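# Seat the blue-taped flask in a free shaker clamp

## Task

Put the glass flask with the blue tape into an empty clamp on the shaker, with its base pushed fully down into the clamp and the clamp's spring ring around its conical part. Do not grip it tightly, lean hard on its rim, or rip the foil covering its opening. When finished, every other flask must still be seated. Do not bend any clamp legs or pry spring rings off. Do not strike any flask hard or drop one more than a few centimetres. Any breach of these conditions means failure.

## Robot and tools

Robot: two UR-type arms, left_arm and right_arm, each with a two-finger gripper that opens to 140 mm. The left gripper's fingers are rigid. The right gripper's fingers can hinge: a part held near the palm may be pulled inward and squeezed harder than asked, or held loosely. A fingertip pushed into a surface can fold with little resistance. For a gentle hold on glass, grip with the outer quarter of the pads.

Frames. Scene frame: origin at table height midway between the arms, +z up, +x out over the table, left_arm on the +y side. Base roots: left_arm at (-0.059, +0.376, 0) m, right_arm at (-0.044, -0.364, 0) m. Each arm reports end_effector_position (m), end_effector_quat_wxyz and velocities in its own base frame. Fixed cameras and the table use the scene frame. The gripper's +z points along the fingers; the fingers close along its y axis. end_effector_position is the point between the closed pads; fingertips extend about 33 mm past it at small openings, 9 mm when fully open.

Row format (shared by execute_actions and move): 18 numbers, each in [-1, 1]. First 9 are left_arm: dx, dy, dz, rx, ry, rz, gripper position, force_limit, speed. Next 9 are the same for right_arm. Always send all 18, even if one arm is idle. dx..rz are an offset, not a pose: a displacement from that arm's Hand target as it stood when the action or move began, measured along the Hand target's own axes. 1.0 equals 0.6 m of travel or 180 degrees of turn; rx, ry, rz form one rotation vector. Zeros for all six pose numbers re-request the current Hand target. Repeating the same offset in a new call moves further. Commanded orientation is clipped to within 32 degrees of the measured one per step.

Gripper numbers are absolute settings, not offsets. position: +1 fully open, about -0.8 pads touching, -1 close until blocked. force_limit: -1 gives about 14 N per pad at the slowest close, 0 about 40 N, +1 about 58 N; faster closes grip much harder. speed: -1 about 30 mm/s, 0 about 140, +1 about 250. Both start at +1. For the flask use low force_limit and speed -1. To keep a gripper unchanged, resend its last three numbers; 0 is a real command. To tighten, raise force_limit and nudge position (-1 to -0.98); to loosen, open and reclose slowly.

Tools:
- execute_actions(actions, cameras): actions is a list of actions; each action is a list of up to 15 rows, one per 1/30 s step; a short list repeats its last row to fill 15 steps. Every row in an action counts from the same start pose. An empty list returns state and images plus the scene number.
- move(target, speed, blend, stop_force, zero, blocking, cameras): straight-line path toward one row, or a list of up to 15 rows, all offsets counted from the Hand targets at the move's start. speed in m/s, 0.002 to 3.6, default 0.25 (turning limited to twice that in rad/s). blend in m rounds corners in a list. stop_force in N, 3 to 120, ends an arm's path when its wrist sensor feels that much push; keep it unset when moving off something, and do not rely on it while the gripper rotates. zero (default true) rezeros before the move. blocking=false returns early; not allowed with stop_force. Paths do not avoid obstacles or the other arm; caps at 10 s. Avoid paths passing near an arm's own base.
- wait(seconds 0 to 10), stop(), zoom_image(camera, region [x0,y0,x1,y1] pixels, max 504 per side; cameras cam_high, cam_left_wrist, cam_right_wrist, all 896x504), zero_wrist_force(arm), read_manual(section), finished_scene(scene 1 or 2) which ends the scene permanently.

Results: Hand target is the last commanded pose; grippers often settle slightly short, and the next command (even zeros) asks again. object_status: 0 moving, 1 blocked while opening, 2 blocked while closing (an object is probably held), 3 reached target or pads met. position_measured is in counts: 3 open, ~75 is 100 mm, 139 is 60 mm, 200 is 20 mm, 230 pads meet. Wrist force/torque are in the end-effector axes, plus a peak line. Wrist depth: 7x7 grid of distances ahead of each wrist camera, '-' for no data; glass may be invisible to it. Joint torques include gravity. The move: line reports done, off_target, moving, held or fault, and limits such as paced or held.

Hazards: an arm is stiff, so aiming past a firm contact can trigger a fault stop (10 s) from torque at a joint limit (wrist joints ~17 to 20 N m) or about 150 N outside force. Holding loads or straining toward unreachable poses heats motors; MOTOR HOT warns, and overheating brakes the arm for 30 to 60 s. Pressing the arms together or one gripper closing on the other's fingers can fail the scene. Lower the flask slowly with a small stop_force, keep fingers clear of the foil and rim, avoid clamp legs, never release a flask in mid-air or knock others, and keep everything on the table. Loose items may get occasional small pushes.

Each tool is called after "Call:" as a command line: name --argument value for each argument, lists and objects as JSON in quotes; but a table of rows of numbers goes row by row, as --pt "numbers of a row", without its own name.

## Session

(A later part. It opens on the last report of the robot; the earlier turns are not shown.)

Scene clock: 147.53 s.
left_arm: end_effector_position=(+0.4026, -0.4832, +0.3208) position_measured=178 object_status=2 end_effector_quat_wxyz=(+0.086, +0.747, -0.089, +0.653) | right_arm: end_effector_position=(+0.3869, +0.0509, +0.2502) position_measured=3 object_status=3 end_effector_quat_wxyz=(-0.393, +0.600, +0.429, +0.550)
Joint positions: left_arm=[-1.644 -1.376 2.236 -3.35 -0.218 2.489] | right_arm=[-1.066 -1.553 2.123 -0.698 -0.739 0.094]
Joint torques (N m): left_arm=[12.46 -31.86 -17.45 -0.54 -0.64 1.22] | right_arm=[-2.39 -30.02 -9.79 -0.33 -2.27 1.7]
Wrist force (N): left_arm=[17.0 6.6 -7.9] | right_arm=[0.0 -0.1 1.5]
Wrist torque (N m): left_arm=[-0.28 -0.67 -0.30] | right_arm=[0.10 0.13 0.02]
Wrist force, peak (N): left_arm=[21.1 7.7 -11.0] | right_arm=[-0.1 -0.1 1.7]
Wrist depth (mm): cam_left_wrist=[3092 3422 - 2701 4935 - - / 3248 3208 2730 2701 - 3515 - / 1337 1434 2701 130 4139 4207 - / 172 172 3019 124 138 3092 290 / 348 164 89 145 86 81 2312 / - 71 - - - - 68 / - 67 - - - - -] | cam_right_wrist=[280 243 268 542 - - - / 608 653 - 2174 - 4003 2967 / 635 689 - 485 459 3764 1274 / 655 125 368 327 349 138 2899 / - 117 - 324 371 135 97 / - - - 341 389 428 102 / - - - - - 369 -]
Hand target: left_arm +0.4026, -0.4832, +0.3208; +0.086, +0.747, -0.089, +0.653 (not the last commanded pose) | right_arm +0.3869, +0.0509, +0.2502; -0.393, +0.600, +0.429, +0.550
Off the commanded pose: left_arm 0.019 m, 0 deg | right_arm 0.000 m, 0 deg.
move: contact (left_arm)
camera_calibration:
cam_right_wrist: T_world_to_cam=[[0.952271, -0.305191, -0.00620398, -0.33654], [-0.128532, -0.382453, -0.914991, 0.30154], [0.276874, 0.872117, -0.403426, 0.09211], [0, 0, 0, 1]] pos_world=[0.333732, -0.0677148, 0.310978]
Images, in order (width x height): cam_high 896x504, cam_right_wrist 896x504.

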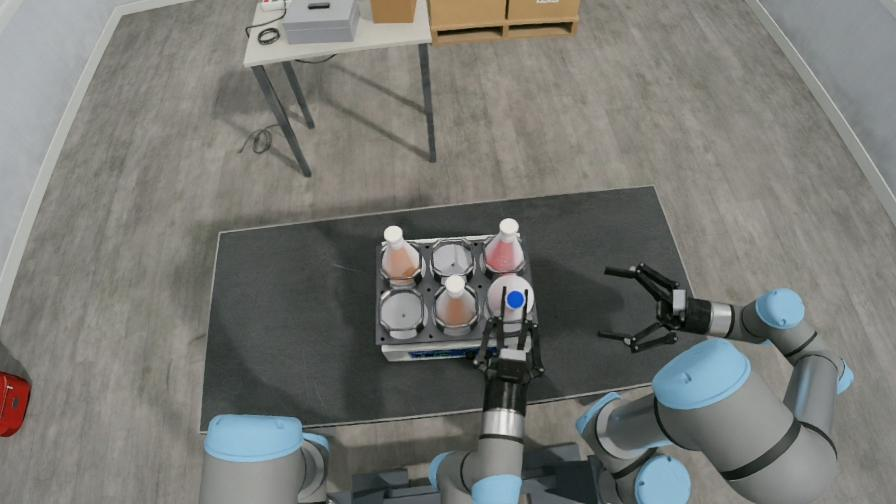

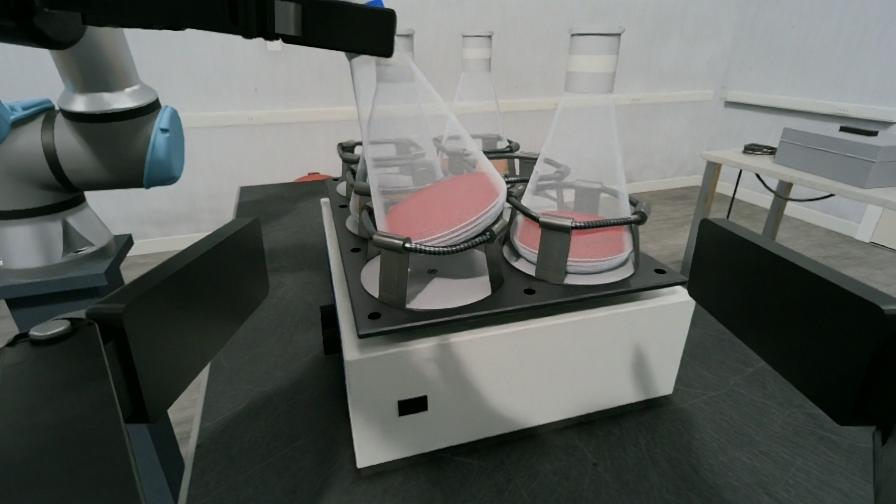

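Call:
move --target '[0.0107,0.0042,-0.0113,0,0,0,-1,-0.1,-1,0,0,0,0,0,0,1,-1,0]' --speed 0.03

Call:
move --target '[-0.0413,0,0.0054,0,0,0,-1,-0.1,-1,0,0,0,0,0,0,1,-1,0]' --speed 0.015 --stop_force 22 --cameras '["cam_right_wrist","cam_high"]'

Call:
zoom_image --camera "cam_right_wrist" --region '[330, 40, 570, 320]'

Call:
zoom_image --camera "cam_high" --region '[460, 240, 560, 340]'

Scene clock: 153.33 s.
left_arm: end_effector_position=(+0.3962, -0.4841, +0.3282) position_measured=178 object_status=2 end_effector_quat_wxyz=(+0.086, +0.747, -0.088, +0.653) | right_arm: end_effector_position=(+0.3869, +0.0509, +0.2502) position_measured=3 object_status=3 end_effector_quat_wxyz=(-0.393, +0.600, +0.429, +0.550)
Joint positions: left_arm=[-1.66 -1.407 2.237 -3.274 -0.206 2.443] | right_arm=[-1.066 -1.553 2.123 -0.698 -0.739 0.094]
Joint torques (N m): left_arm=[7.43 -15.08 -15.37 -4.8 -0.86 0.4] | right_arm=[-2.58 -29.09 -10.67 -0.35 -2.32 1.82]
Wrist force (N): left_arm=[-0.5 -4.1 2.6] | right_arm=[0.0 0.1 1.6]
Wrist torque (N m): left_arm=[0.32 -0.47 0.52] | right_arm=[0.15 0.13 0.01]
Wrist force, peak (N): left_arm=[17.0 6.8 -8.2] | right_arm=[0.1 0.0 1.8]
Wrist depth (mm): cam_left_wrist=[2730 3055 3719 3719 - 3666 2354 / 2820 3333 2646 2950 - 4666 - / 1351 1418 2619 131 4277 4582 - / 277 186 2984 121 138 2851 298 / 357 172 89 114 87 82 2312 / - 71 - - - - 68 / - 67 - - - - -] | cam_right_wrist=[560 2473 265 - 2899 - - / 608 - - 3039 3233 - 2712 / 630 618 - 429 466 3821 1255 / 657 125 - 311 357 145 3002 / - 117 - 322 - 383 97 / - - 347 349 393 - 102 / - 873 368 - 380 - -]
Hand target: left_arm +0.3963, -0.4841, +0.3280; +0.086, +0.747, -0.089, +0.653 | right_arm +0.3869, +0.0509, +0.2502; -0.393, +0.600, +0.429, +0.550
Off the commanded pose: left_arm 0.000 m, 0 deg | right_arm 0.000 m, 0 deg.
move: done

Scene clock: 155.17 s.
left_arm: end_effector_position=(+0.3962, -0.4842, +0.3165) position_measured=178 object_status=2 end_effector_quat_wxyz=(+0.086, +0.747, -0.088, +0.653) | right_arm: end_effector_position=(+0.3869, +0.0509, +0.2502) position_measured=3 object_status=3 end_effector_quat_wxyz=(-0.393, +0.600, +0.429, +0.550)
Joint positions: left_arm=[-1.66 -1.381 2.248 -3.311 -0.206 2.442] | right_arm=[-1.066 -1.553 2.123 -0.698 -0.739 0.094]
Joint torques (N m): left_arm=[10.03 -33.46 -18.09 -1.29 0.35 0.25] | right_arm=[-2.57 -29.44 -10.06 -0.36 -2.13 1.75]
Wrist force (N): left_arm=[15.2 6.0 -7.8] | right_arm=[0.0 -0.1 1.5]
Wrist torque (N m): left_arm=[-0.14 -0.69 -0.25] | right_arm=[0.10 0.14 0.01]
Wrist force, peak (N): left_arm=[22.8 7.8 -12.7] | right_arm=[0.1 -0.2 1.7]
Wrist depth (mm): cam_left_wrist=[3248 3333 - - - - 2759 / 3422 3564 2467 3130 - - - / 1358 1402 2592 131 3774 3130 2701 / 1372 174 3130 124 138 3377 293 / 354 171 89 114 86 81 2138 / - 71 - - - - 68 / - 67 - - - - -] | cam_right_wrist=[289 240 269 529 2655 - 4134 / 614 2771 3152 3503 3114 3318 2899 / 632 638 - 442 3709 3941 1249 / 655 125 370 324 351 138 3076 / - 117 - 323 368 384 97 / - - - 369 393 - 102 / - 870 356 376 - 377 -]
Hand target: left_arm +0.3962, -0.4842, +0.3165; +0.086, +0.747, -0.088, +0.653 (not the last commanded pose) | right_arm +0.3869, +0.0509, +0.2502; -0.393, +0.600, +0.429, +0.550
Off the commanded pose: left_arm 0.013 m, 0 deg | right_arm 0.000 m, 0 deg.
move: contact (left_arm)
camera_calibration:
cam_right_wrist: T_world_to_cam=[[0.952271, -0.305191, -0.00620398, -0.33654], [-0.128532, -0.382453, -0.914991, 0.30154], [0.276874, 0.872117, -0.403426, 0.09211], [0, 0, 0, 1]] pos_world=[0.333732, -0.0677148, 0.310978]
Images, in order (width x height): cam_high 896x504, cam_right_wrist 896x504.

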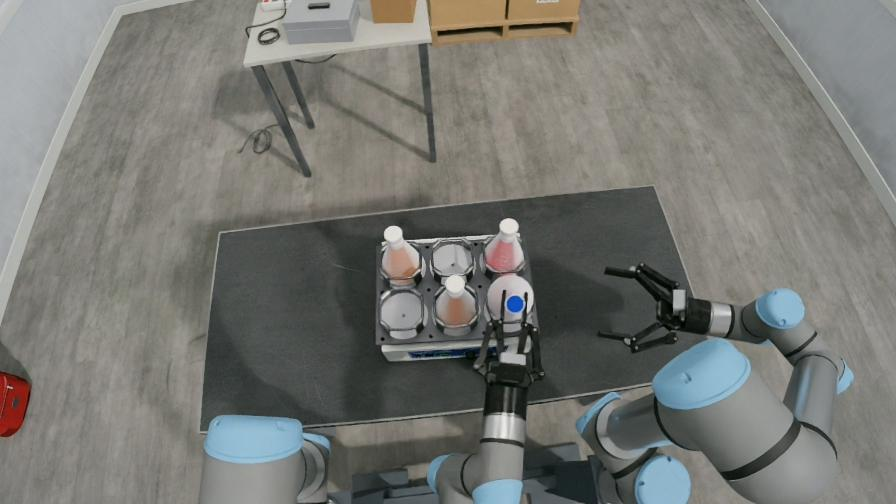

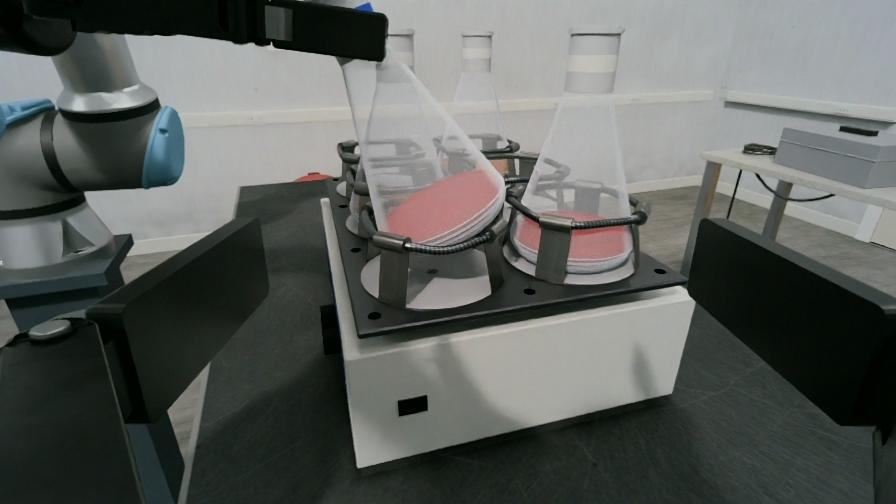

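Scaled by 1.800 from the camera's 896x504 image, which has a finer 1280x720 frame.

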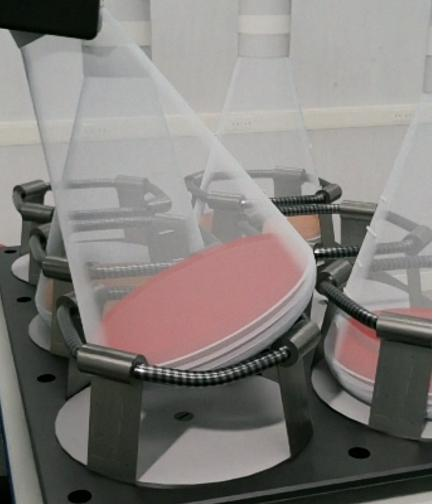

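Scaled by 5.040 from the camera's 896x504 image, which has a finer 1280x720 frame.

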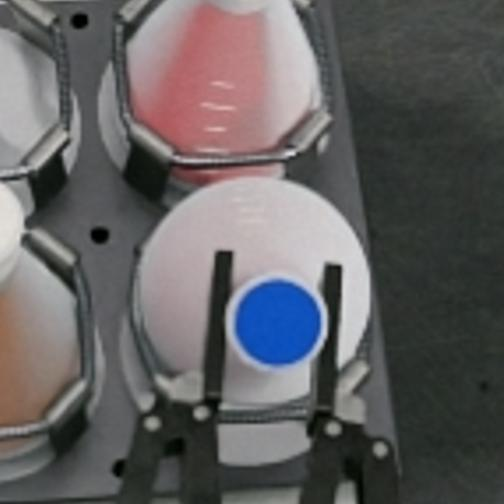

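Call:
move --pt "0.0826 0.001 -0.011 0 0 0 -1 -0.1 -1 0 0 0 0 0 0 1 -1 0" --pt "0.0755 0.009 0.006 0 -0.0778 0 -1 -0.1 -1 0 0 0 0 0 0 1 -1 0" --speed 0.06 --cameras '["cam_right_wrist","cam_high"]'

Call:
zoom_image --camera "cam_right_wrist" --region '[330, 0, 570, 320]'

Call:
zoom_image --camera "cam_high" --region '[460, 240, 560, 340]'

Scene clock: 172.53 s.
left_arm: end_effector_position=(+0.4044, -0.4911, +0.3612) position_measured=178 object_status=2 end_effector_quat_wxyz=(+0.074, +0.821, -0.098, +0.557) | right_arm: end_effector_position=(+0.3869, +0.0509, +0.2502) position_measured=3 object_status=3 end_effector_quat_wxyz=(-0.393, +0.600, +0.429, +0.550)
Joint positions: left_arm=[-1.593 -1.636 2.059 -2.516 -0.438 2.123] | right_arm=[-1.066 -1.553 2.123 -0.698 -0.739 0.094]
Joint torques (N m): left_arm=[-12.33 -12.06 -19.61 -5.07 4.93 1.06] | right_arm=[-2.52 -29.15 -10.75 -0.33 -2.26 1.76]
Wrist force (N): left_arm=[-1.8 0.3 1.5] | right_arm=[0.3 0.0 1.5]
Wrist torque (N m): left_arm=[-0.07 -0.50 0.01] | right_arm=[0.12 0.08 0.02]
Wrist force, peak (N): left_arm=[15.2 6.0 -8.0] | right_arm=[0.3 0.0 1.7]
Wrist depth (mm): cam_left_wrist=[1344 1344 2376 2673 5579 - - / 1330 3019 2789 2673 3290 3422 2820 / 2619 2354 2619 133 2646 2789 2646 / 2138 2175 2312 130 129 - 310 / 362 179 89 148 92 86 557 / - 71 - - - - 68 / - - - - - - -] | cam_right_wrist=[600 2834 - - - 3002 - / 620 629 - - - 4003 1152 / 634 702 - 454 459 3552 1267 / 653 125 390 352 352 138 3002 / - 117 320 334 364 380 97 / - 461 315 353 379 - 102 / - - - 373 - - -]
Hand target: left_arm +0.4043, -0.4912, +0.3610; +0.074, +0.821, -0.098, +0.557 | right_arm +0.3869, +0.0509, +0.2502; -0.393, +0.600, +0.429, +0.550
Off the commanded pose: left_arm 0.000 m, 0 deg | right_arm 0.000 m, 0 deg.
move: done
camera_calibration:
cam_right_wrist: T_world_to_cam=[[0.952271, -0.305191, -0.00620398, -0.33654], [-0.128532, -0.382453, -0.914991, 0.30154], [0.276874, 0.872117, -0.403426, 0.09211], [0, 0, 0, 1]] pos_world=[0.333732, -0.0677148, 0.310978]
Images, in order (width x height): cam_high 896x504, cam_right_wrist 896x504.

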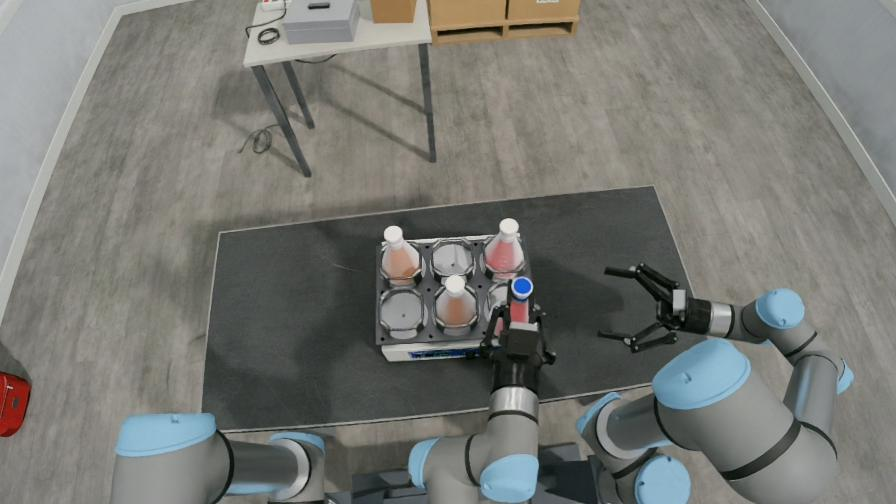

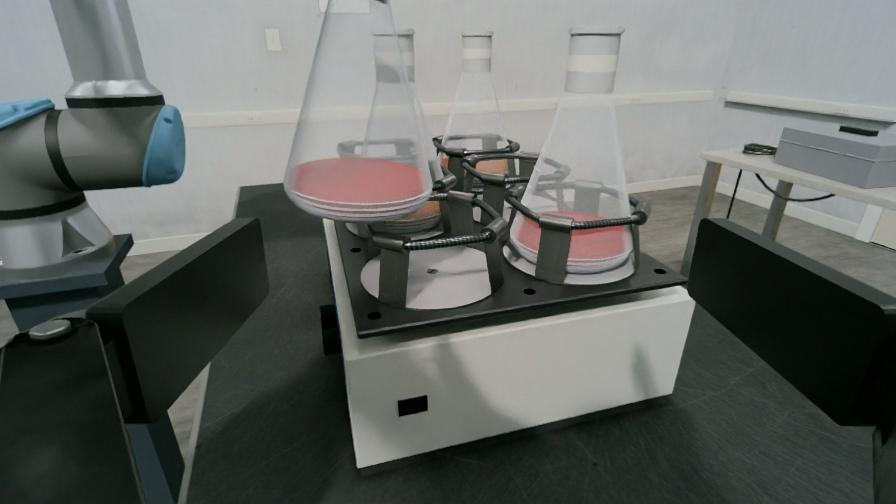

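Scaled by 1.575 from the camera's 896x504 image, which has a finer 1280x720 frame.

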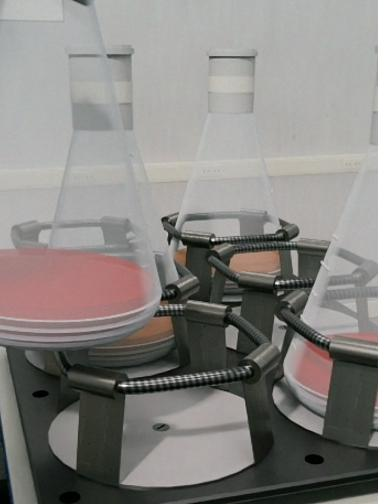

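Scaled by 5.040 from the camera's 896x504 image, which has a finer 1280x720 frame.

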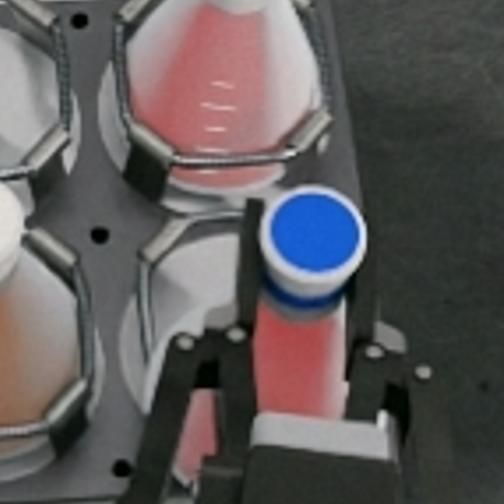

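Call:
move --target '[-0.0048,-0.008,0.0062,0,0.0861,0,-1,-0.1,-1,0,0,0,0,0,0,1,-1,0]' --speed 0.08 --cameras '["cam_right_wrist","cam_high"]'

Call:
zoom_image --camera "cam_right_wrist" --region '[330, 40, 570, 320]'

Call:
zoom_image --camera "cam_high" --region '[460, 240, 560, 340]'

Scene clock: 185.57 s.
left_arm: end_effector_position=(+0.4077, -0.4874, +0.3568) position_measured=178 object_status=2 end_effector_quat_wxyz=(+0.087, +0.738, -0.087, +0.663) | right_arm: end_effector_position=(+0.3869, +0.0509, +0.2502) position_measured=3 object_status=3 end_effector_quat_wxyz=(-0.393, +0.600, +0.429, +0.550)
Joint positions: left_arm=[-1.633 -1.389 2.175 -3.404 -0.213 2.617] | right_arm=[-1.066 -1.553 2.123 -0.698 -0.739 0.094]
Joint torques (N m): left_arm=[13.44 -39.7 -20.94 -0.12 0.57 -0.99] | right_arm=[-2.44 -28.64 -10.67 -0.38 -2.21 1.75]
Wrist force (N): left_arm=[-1.9 0.4 1.1] | right_arm=[-0.1 -0.1 1.4]
Wrist torque (N m): left_arm=[-0.08 -0.72 -0.19] | right_arm=[0.11 0.16 0.01]
Wrist force, peak (N): left_arm=[-1.9 0.6 1.9] | right_arm=[-0.1 -0.1 1.8]
Wrist depth (mm): cam_left_wrist=[2701 3290 - - - - - / 2916 3468 3290 3290 4207 - 2444 / 1351 1418 1510 132 4582 3830 - / 2950 3333 3290 128 129 3208 2730 / 1873 173 89 146 92 82 295 / - 71 - - - - 68 / - - - - - - -] | cam_right_wrist=[569 2600 2425 517 - 3233 - / 606 2547 - 3408 - - 1207 / 638 - - - 454 3503 1230 / 655 125 389 348 357 138 2967 / - 117 341 327 354 135 97 / - - 419 353 391 435 101 / - 376 - - - 373 -]
Hand target: left_arm +0.4078, -0.4872, +0.3569; +0.087, +0.738, -0.087, +0.663 | right_arm +0.3869, +0.0509, +0.2502; -0.393, +0.600, +0.429, +0.550
Off the commanded pose: left_arm 0.000 m, 0 deg | right_arm 0.000 m, 0 deg.
move: done
camera_calibration:
cam_right_wrist: T_world_to_cam=[[0.952271, -0.305191, -0.00620398, -0.33654], [-0.128532, -0.382453, -0.914991, 0.30154], [0.276874, 0.872117, -0.403426, 0.09211], [0, 0, 0, 1]] pos_world=[0.333732, -0.0677148, 0.310978]
Images, in order (width x height): cam_high 896x504, cam_right_wrist 896x504.

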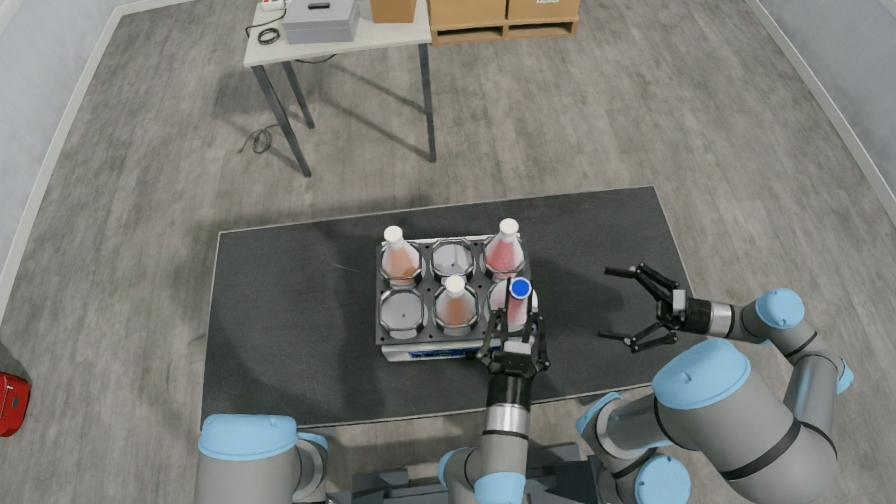

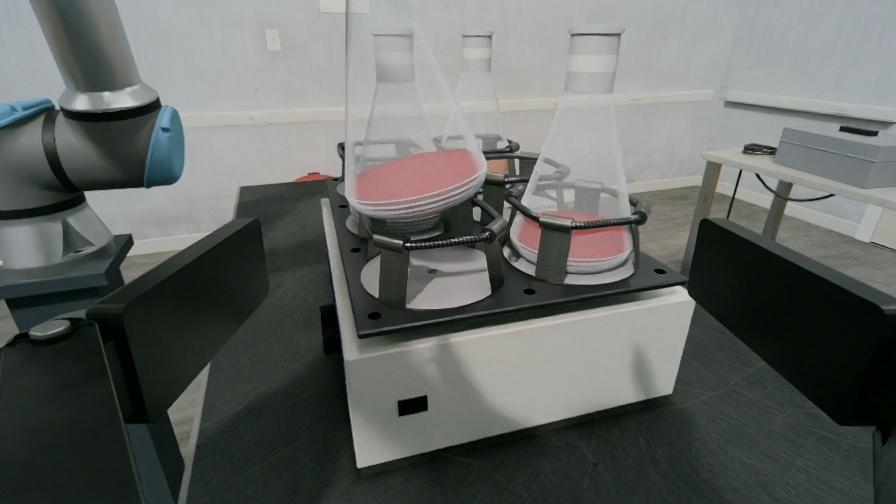

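Scaled by 1.800 from the camera's 896x504 image, which has a finer 1280x720 frame.

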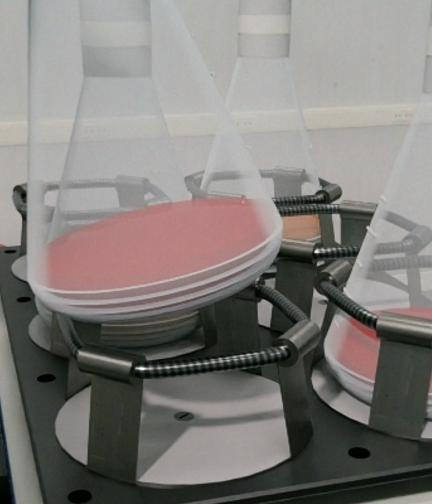

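Scaled by 5.040 from the camera's 896x504 image, which has a finer 1280x720 frame.

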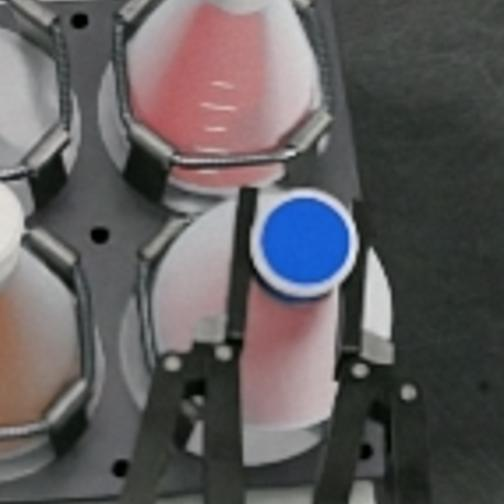

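Call:
move --target '[0.0013,-0.0117,0.0125,0,0,0,-1,-0.1,-1,0,0,0,0,0,0,1,-1,0]' --speed 0.05

Call:
move --target '[-0.0498,0,0.0052,0,0,0,-1,-0.1,-1,0,0,0,0,0,0,1,-1,0]' --speed 0.02 --stop_force 10 --cameras '["cam_right_wrist","cam_high"]'

Call:
zoom_image --camera "cam_right_wrist" --region '[330, 40, 570, 320]'

Call:
zoom_image --camera "cam_high" --region '[460, 240, 560, 340]'

Scene clock: 194.10 s.
left_arm: end_effector_position=(+0.4169, -0.4822, +0.3568) position_measured=178 object_status=2 end_effector_quat_wxyz=(+0.087, +0.738, -0.087, +0.663) | right_arm: end_effector_position=(+0.3869, +0.0509, +0.2502) position_measured=3 object_status=3 end_effector_quat_wxyz=(-0.393, +0.600, +0.429, +0.550)
Joint positions: left_arm=[-1.611 -1.382 2.173 -3.457 -0.233 2.664] | right_arm=[-1.066 -1.553 2.123 -0.698 -0.739 0.094]
Joint torques (N m): left_arm=[-12.8 -17.41 -25.77 0.12 3.44 -0.76] | right_arm=[-2.79 -28.69 -11 -0.37 -2.16 1.62]
Wrist force (N): left_arm=[-2.3 0.3 1.4] | right_arm=[0.2 -0.1 1.6]
Wrist torque (N m): left_arm=[-0.11 -0.65 -0.20] | right_arm=[0.11 0.10 0.01]
Wrist force, peak (N): left_arm=[-2.3 0.3 1.4] | right_arm=[0.0 0.2 1.8]
Wrist depth (mm): cam_left_wrist=[3248 3130 3055 - 3208 - 2759 / 3666 3422 3422 3515 2851 - 2398 / 1492 1434 1594 132 3888 - - / 2883 3130 3614 128 138 3333 2820 / 2291 174 89 145 92 86 291 / - 71 - - - - 68 / - - - - - - -] | cam_right_wrist=[587 2425 3114 552 - - - / 609 682 2357 3363 - 4758 1195 / 632 665 - 328 464 3821 1249 / 655 125 383 365 352 138 2899 / - 117 320 324 369 - 97 / - - - - 390 - 102 / - - - - - 377 -]
Hand target: left_arm +0.4168, -0.4823, +0.3568; +0.087, +0.738, -0.087, +0.663 | right_arm +0.3869, +0.0509, +0.2502; -0.393, +0.600, +0.429, +0.550
Off the commanded pose: left_arm 0.000 m, 0 deg | right_arm 0.000 m, 0 deg.
move: done

Scene clock: 195.87 s.
left_arm: end_effector_position=(+0.4167, -0.4824, +0.3432) position_measured=178 object_status=2 end_effector_quat_wxyz=(+0.087, +0.738, -0.087, +0.663) | right_arm: end_effector_position=(+0.3869, +0.0509, +0.2502) position_measured=3 object_status=3 end_effector_quat_wxyz=(-0.393, +0.600, +0.429, +0.550)
Joint positions: left_arm=[-1.612 -1.354 2.186 -3.497 -0.232 2.663] | right_arm=[-1.066 -1.553 2.123 -0.698 -0.739 0.094]
Joint torques (N m): left_arm=[-2.56 -40.1 -25.01 -3.57 -0.71 -0.87] | right_arm=[-2.66 -28.27 -11.05 -0.44 -2.2 1.73]
Wrist force (N): left_arm=[0.4 0.3 1.7] | right_arm=[0.1 -0.1 1.5]
Wrist torque (N m): left_arm=[-0.10 -0.65 -0.20] | right_arm=[0.09 0.11 0.01]
Wrist force, peak (N): left_arm=[15.1 2.5 1.5] | right_arm=[-0.1 -0.2 1.8]
Wrist depth (mm): cam_left_wrist=[2883 3092 - - 3614 - - / 3055 3248 4582 2789 3774 4207 1959 / 1337 1402 1518 132 4010 4010 - / 3019 3055 - 131 138 3168 - / 158 157 89 147 92 86 286 / - 71 - - - - 68 / - - - - - - -] | cam_right_wrist=[569 - - 3275 3114 - - / 621 2655 2899 2379 - - - / 630 2866 989 373 455 3275 1287 / 658 125 385 322 356 138 3039 / - 117 317 321 361 127 97 / - - - 352 390 - 101 / - 858 - - - - -]
Hand target: left_arm +0.4167, -0.4824, +0.3432; +0.087, +0.738, -0.087, +0.663 (not the last commanded pose) | right_arm +0.3869, +0.0509, +0.2502; -0.393, +0.600, +0.429, +0.550
Off the commanded pose: left_arm 0.016 m, 0 deg | right_arm 0.000 m, 0 deg.
move: contact (left_arm)
camera_calibration:
cam_right_wrist: T_world_to_cam=[[0.952271, -0.305191, -0.00620398, -0.33654], [-0.128532, -0.382453, -0.914991, 0.30154], [0.276874, 0.872117, -0.403426, 0.09211], [0, 0, 0, 1]] pos_world=[0.333732, -0.0677148, 0.310978]
Images, in order (width x height): cam_high 896x504, cam_right_wrist 896x504.

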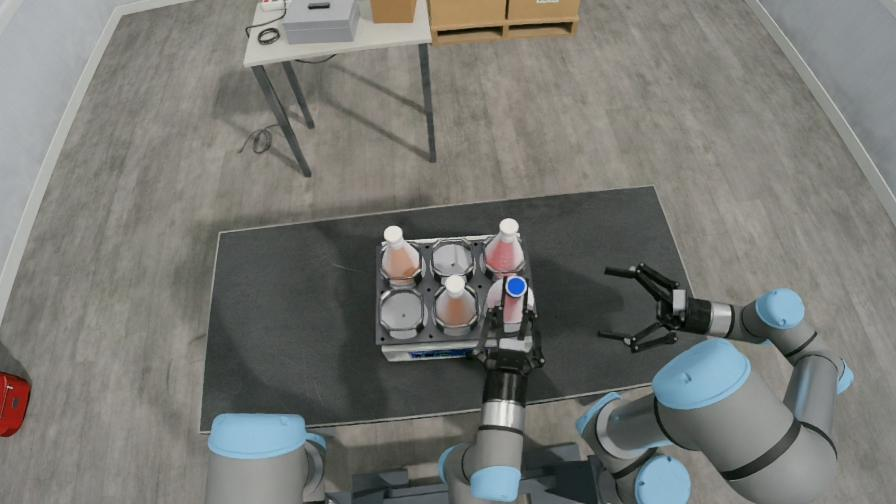

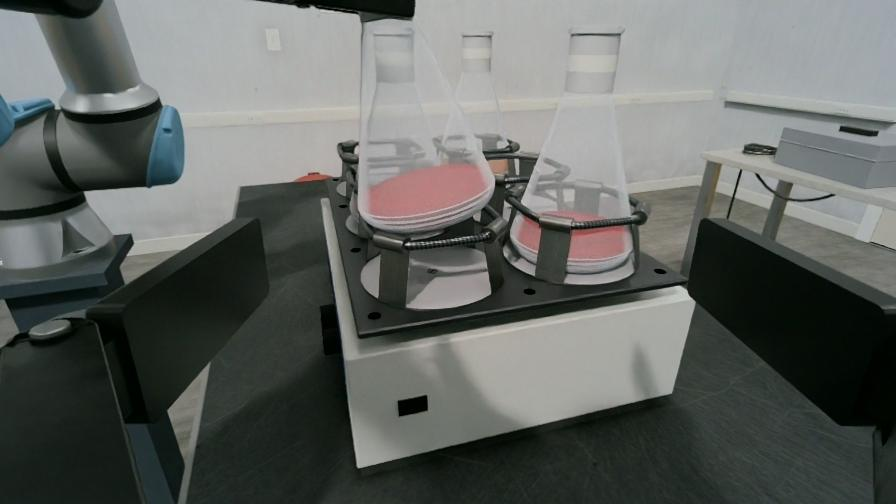

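Scaled by 1.800 from the camera's 896x504 image, which has a finer 1280x720 frame.

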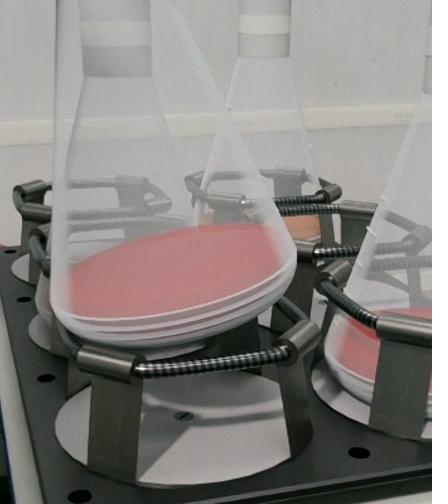

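Scaled by 5.040 from the camera's 896x504 image, which has a finer 1280x720 frame.

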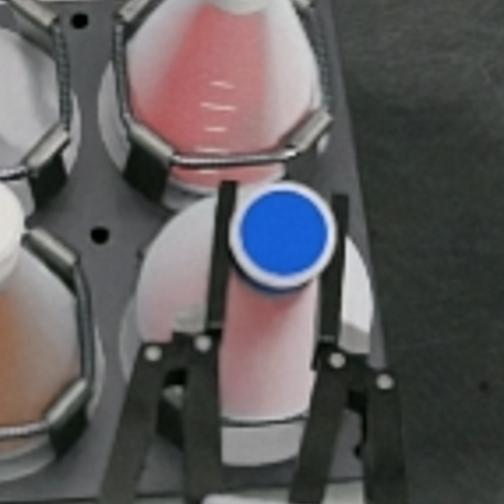

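Call:
move --target '[0.0083,-0.0028,0.0105,0,0,0,-1,-0.1,-1,0,0,0,0,0,0,1,-1,0]' --speed 0.05

Call:
move --target '[-0.0498,0,0.0052,0,0,0,-1,-0.1,-1,0,0,0,0,0,0,1,-1,0]' --speed 0.02 --stop_force 12 --cameras '["cam_right_wrist","cam_high"]'

Call:
zoom_image --camera "cam_right_wrist" --region '[330, 40, 570, 320]'

Call:
zoom_image --camera "cam_high" --region '[460, 240, 560, 340]'

Scene clock: 199.93 s.
left_arm: end_effector_position=(+0.4239, -0.4824, +0.3475) position_measured=178 object_status=2 end_effector_quat_wxyz=(+0.087, +0.738, -0.087, +0.663) | right_arm: end_effector_position=(+0.3869, +0.0509, +0.2502) position_measured=3 object_status=3 end_effector_quat_wxyz=(-0.393, +0.600, +0.429, +0.550)
Joint positions: left_arm=[-1.594 -1.35 2.17 -3.516 -0.248 2.696] | right_arm=[-1.066 -1.553 2.123 -0.698 -0.739 0.094]
Joint torques (N m): left_arm=[-10.48 -16.65 -13.28 -2.39 2.91 -0.73] | right_arm=[-2.38 -28.6 -11.67 -0.38 -2.2 1.65]
Wrist force (N): left_arm=[-2.3 0.5 1.2] | right_arm=[0.0 0.0 1.3]
Wrist torque (N m): left_arm=[-0.06 -0.65 -0.19] | right_arm=[0.11 0.15 0.01]
Wrist force, peak (N): left_arm=[-2.3 0.5 1.2] | right_arm=[0.1 -0.2 1.8]
Wrist depth (mm): cam_left_wrist=[3055 3208 - - 3377 - - / 2820 3290 3130 3515 - - - / 1264 1365 1546 132 3333 3830 - / 1833 3019 3055 131 136 3248 2730 / 165 164 89 144 87 82 281 / - 71 - - - - 68 / - - - - - - -] | cam_right_wrist=[572 - - 2899 - - - / 611 647 3152 2712 3363 5147 2866 / 630 657 - - 462 3764 1261 / 657 125 376 359 357 138 3076 / - 117 330 334 368 379 97 / - - 334 342 - - 102 / - - - 358 368 358 -]
Hand target: left_arm +0.4237, -0.4824, +0.3475; +0.087, +0.738, -0.087, +0.663 | right_arm +0.3869, +0.0509, +0.2502; -0.393, +0.600, +0.429, +0.550
Off the commanded pose: left_arm 0.000 m, 0 deg | right_arm 0.000 m, 0 deg.
move: done

Scene clock: 201.63 s.
left_arm: end_effector_position=(+0.4236, -0.4825, +0.3347) position_measured=178 object_status=2 end_effector_quat_wxyz=(+0.087, +0.738, -0.087, +0.663) | right_arm: end_effector_position=(+0.3869, +0.0509, +0.2502) position_measured=3 object_status=3 end_effector_quat_wxyz=(-0.393, +0.600, +0.429, +0.550)
Joint positions: left_arm=[-1.594 -1.323 2.182 -3.554 -0.248 2.695] | right_arm=[-1.066 -1.553 2.123 -0.698 -0.739 0.094]
Joint torques (N m): left_arm=[4.73 -40.37 -23.26 -3.07 -0.19 0.82] | right_arm=[-2.7 -27.98 -11.7 -0.34 -2.24 1.67]
Wrist force (N): left_arm=[2.3 2.9 0.4] | right_arm=[0.0 -0.1 1.4]
Wrist torque (N m): left_arm=[-0.11 -0.75 -0.36] | right_arm=[0.10 0.14 0.02]
Wrist force, peak (N): left_arm=[12.9 4.8 -4.0] | right_arm=[0.1 -0.1 1.7]
Wrist depth (mm): cam_left_wrist=[2516 3168 - 3333 4139 - - / 2851 3208 2291 3019 4073 2984 2566 / 1380 1387 1501 131 4752 2883 - / 2759 3208 2916 130 137 3092 2789 / 144 146 89 149 92 86 281 / - 71 - - - - 68 / - - - - - - -] | cam_right_wrist=[568 2449 273 544 2712 2449 - / 620 2600 - 4348 2967 6467 1638 / 635 657 1025 521 475 3764 1255 / 657 125 727 316 350 144 3076 / - 117 334 334 362 - 97 / - 432 329 354 386 - 102 / - 393 363 353 - - -]
Hand target: left_arm +0.4237, -0.4825, +0.3347; +0.087, +0.738, -0.087, +0.663 (not the last commanded pose) | right_arm +0.3869, +0.0509, +0.2502; -0.393, +0.600, +0.429, +0.550
Off the commanded pose: left_arm 0.017 m, 0 deg | right_arm 0.000 m, 0 deg.
move: contact (left_arm)
camera_calibration:
cam_right_wrist: T_world_to_cam=[[0.952271, -0.305191, -0.00620398, -0.33654], [-0.128532, -0.382453, -0.914991, 0.30154], [0.276874, 0.872117, -0.403426, 0.09211], [0, 0, 0, 1]] pos_world=[0.333732, -0.0677148, 0.310978]
Images, in order (width x height): cam_high 896x504, cam_right_wrist 896x504.

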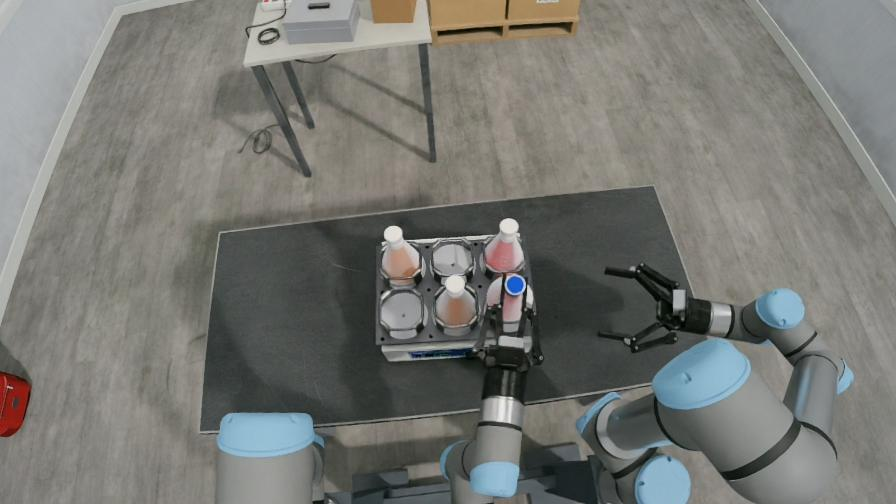

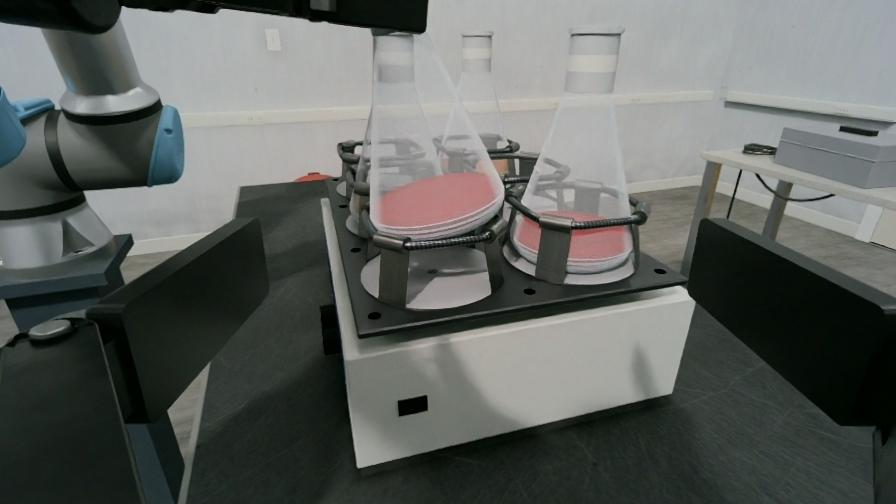

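Scaled by 1.800 from the camera's 896x504 image, which has a finer 1280x720 frame.

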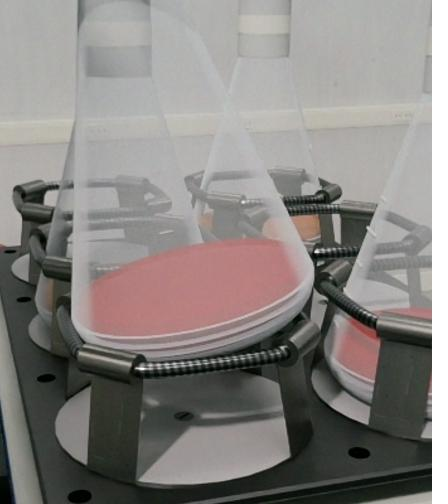

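Scaled by 5.040 from the camera's 896x504 image, which has a finer 1280x720 frame.

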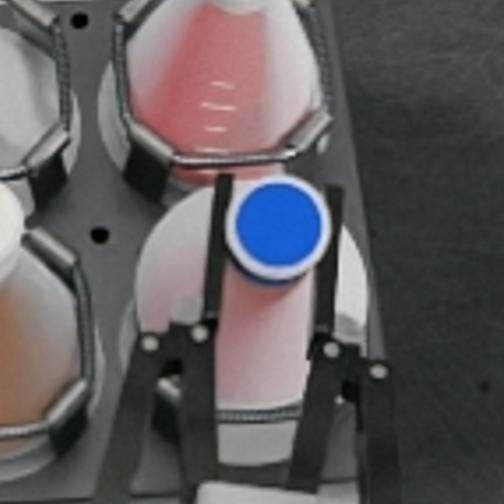

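Call:
move --target '[-0.0331,0.0028,0.0035,0,0,0,-1,-0.1,-1,0,0,0,0,0,0,1,-1,0]' --speed 0.01 --stop_force 24 --cameras '["cam_right_wrist","cam_high"]'

Call:
zoom_image --camera "cam_right_wrist" --region '[330, 40, 570, 320]'

Scene clock: 205.50 s.
left_arm: end_effector_position=(+0.4235, -0.4831, +0.3290) position_measured=178 object_status=2 end_effector_quat_wxyz=(+0.087, +0.738, -0.087, +0.663) | right_arm: end_effector_position=(+0.3869, +0.0509, +0.2502) position_measured=3 object_status=3 end_effector_quat_wxyz=(-0.393, +0.600, +0.429, +0.550)
Joint positions: left_arm=[-1.595 -1.31 2.185 -3.57 -0.247 2.694] | right_arm=[-1.066 -1.553 2.123 -0.698 -0.739 0.094]
Joint torques (N m): left_arm=[14.8 -32.84 -15.63 0.51 0.81 1.19] | right_arm=[-2.55 -27.95 -11.31 -0.36 -2.23 1.78]
Wrist force (N): left_arm=[21.1 6.6 -7.5] | right_arm=[0.1 0.0 1.6]
Wrist torque (N m): left_arm=[-0.13 -0.86 -0.11] | right_arm=[0.12 0.12 0.02]
Wrist force, peak (N): left_arm=[27.5 7.8 -10.1] | right_arm=[0.2 -0.1 1.7]
Wrist depth (mm): cam_left_wrist=[2883 3168 3564 3168 - - 2421 / 2820 3377 2354 3055 4207 5032 2950 / 1330 1395 1483 130 3948 3830 - / 1734 3333 - 127 138 3333 2883 / 142 147 89 146 92 81 279 / - 71 - - - - 68 / - 67 - - - - -] | cam_right_wrist=[285 2174 267 2899 - - - / 611 2866 - 2866 - 4504 1349 / 634 3039 - 440 471 3821 1280 / 657 126 365 305 343 144 2712 / - 116 319 334 347 383 97 / - - - 354 - - 102 / - - - - - - -]
Hand target: left_arm +0.4235, -0.4830, +0.3290; +0.087, +0.738, -0.087, +0.663 (not the last commanded pose) | right_arm +0.3869, +0.0509, +0.2502; -0.393, +0.600, +0.429, +0.550
Off the commanded pose: left_arm 0.014 m, 0 deg | right_arm 0.000 m, 0 deg.
move: contact (left_arm)
camera_calibration:
cam_right_wrist: T_world_to_cam=[[0.952271, -0.305191, -0.00620398, -0.33654], [-0.128532, -0.382453, -0.914991, 0.30154], [0.276874, 0.872117, -0.403426, 0.09211], [0, 0, 0, 1]] pos_world=[0.333732, -0.0677148, 0.310978]
Images, in order (width x height): cam_high 896x504, cam_right_wrist 896x504.

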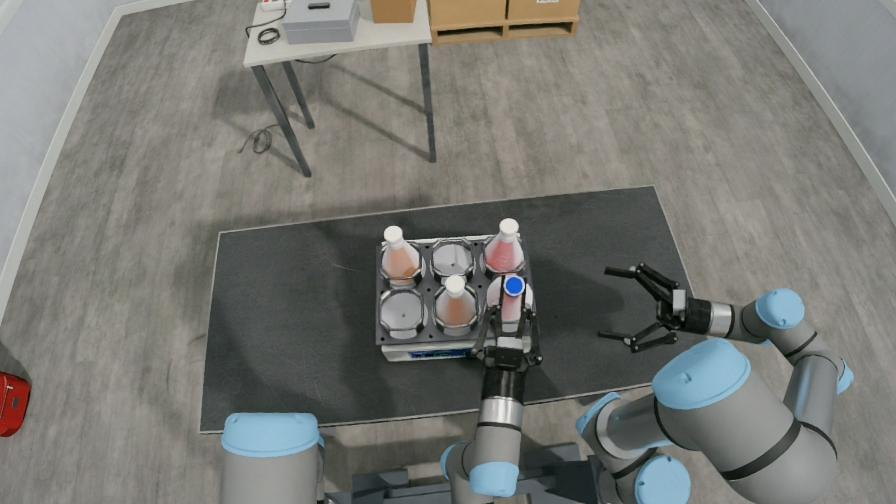

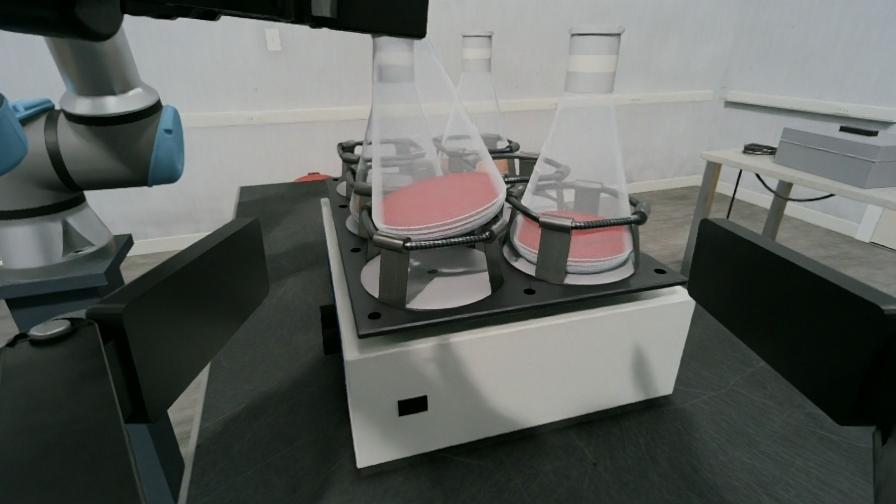

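Scaled by 1.800 from the camera's 896x504 image, which has a finer 1280x720 frame.

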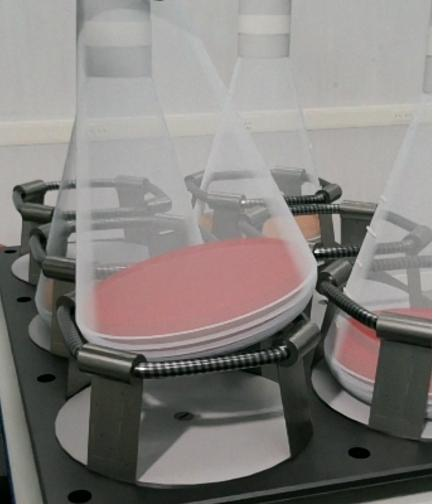

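Call:
move --target '[0.0083,0.0033,-0.006,0,0,0,-1,-0.1,-1,0,0,0,0,0,0,1,-1,0]' --speed 0.03 --cameras '["cam_left_wrist"]'

Call:
zoom_image --camera "cam_left_wrist" --region '[350, 130, 620, 504]'

Scene clock: 210.17 s.
left_arm: end_effector_position=(+0.4201, -0.4842, +0.3344) position_measured=178 object_status=2 end_effector_quat_wxyz=(+0.087, +0.738, -0.087, +0.663) | right_arm: end_effector_position=(+0.3869, +0.0509, +0.2502) position_measured=3 object_status=3 end_effector_quat_wxyz=(-0.393, +0.600, +0.429, +0.550)
Joint positions: left_arm=[-1.603 -1.325 2.183 -3.538 -0.24 2.678] | right_arm=[-1.066 -1.553 2.123 -0.698 -0.739 0.094]
Joint torques (N m): left_arm=[0.55 -24.59 -20.35 -3.65 1.38 0.21] | right_arm=[-2.6 -27.46 -11.72 -0.31 -2.16 1.72]
Wrist force (N): left_arm=[-0.8 1.6 1.7] | right_arm=[0.1 -0.1 1.6]
Wrist torque (N m): left_arm=[-0.10 -0.67 -0.10] | right_arm=[0.10 0.12 0.02]
Wrist force, peak (N): left_arm=[21.6 6.8 -8.0] | right_arm=[0.0 0.1 1.7]
Wrist depth (mm): cam_left_wrist=[2759 3208 - 4139 3888 3333 2820 / 3614 3333 2444 3468 4010 - 2984 / 1365 1402 1555 129 3666 3666 - / 2851 3377 3168 129 137 3092 2759 / 147 149 89 148 92 86 283 / - 71 - - - - 68 / - 67 - - - - -] | cam_right_wrist=[560 305 274 404 324 - 3655 / 617 695 2449 3114 3503 - 1425 / 634 - - - 3709 3764 1255 / 660 125 382 332 357 144 2866 / - 117 344 322 359 386 97 / - - - 367 385 - 101 / - - - 354 359 - -]
Hand target: left_arm +0.4201, -0.4842, +0.3343; +0.087, +0.738, -0.087, +0.663 | right_arm +0.3869, +0.0509, +0.2502; -0.393, +0.600, +0.429, +0.550
Off the commanded pose: left_arm 0.000 m, 0 deg | right_arm 0.000 m, 0 deg.
move: done
camera_calibration:
cam_left_wrist: T_world_to_cam=[[-0.241183, -0.97035, -0.0158499, -0.350999], [-0.410556, 0.116816, -0.904322, 0.538318], [0.879361, -0.211599, -0.426557, -0.182803], [0, 0, 0, 1]] pos_world=[0.297105, -0.442158, 0.403274]
Images, in order (width x height): cam_left_wrist 896x504.

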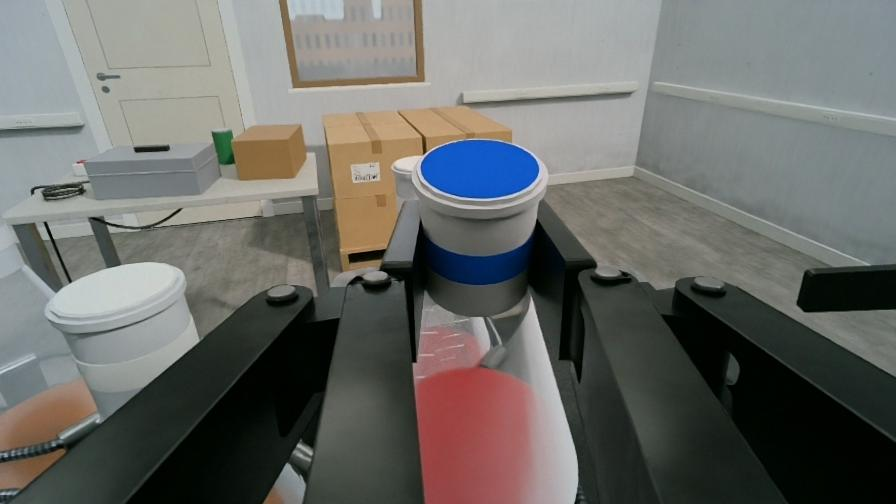

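Scaled by 1.348 from the camera's 896x504 image, which has a finer 1280x720 frame.

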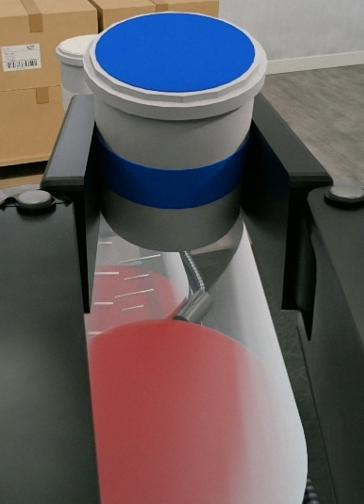

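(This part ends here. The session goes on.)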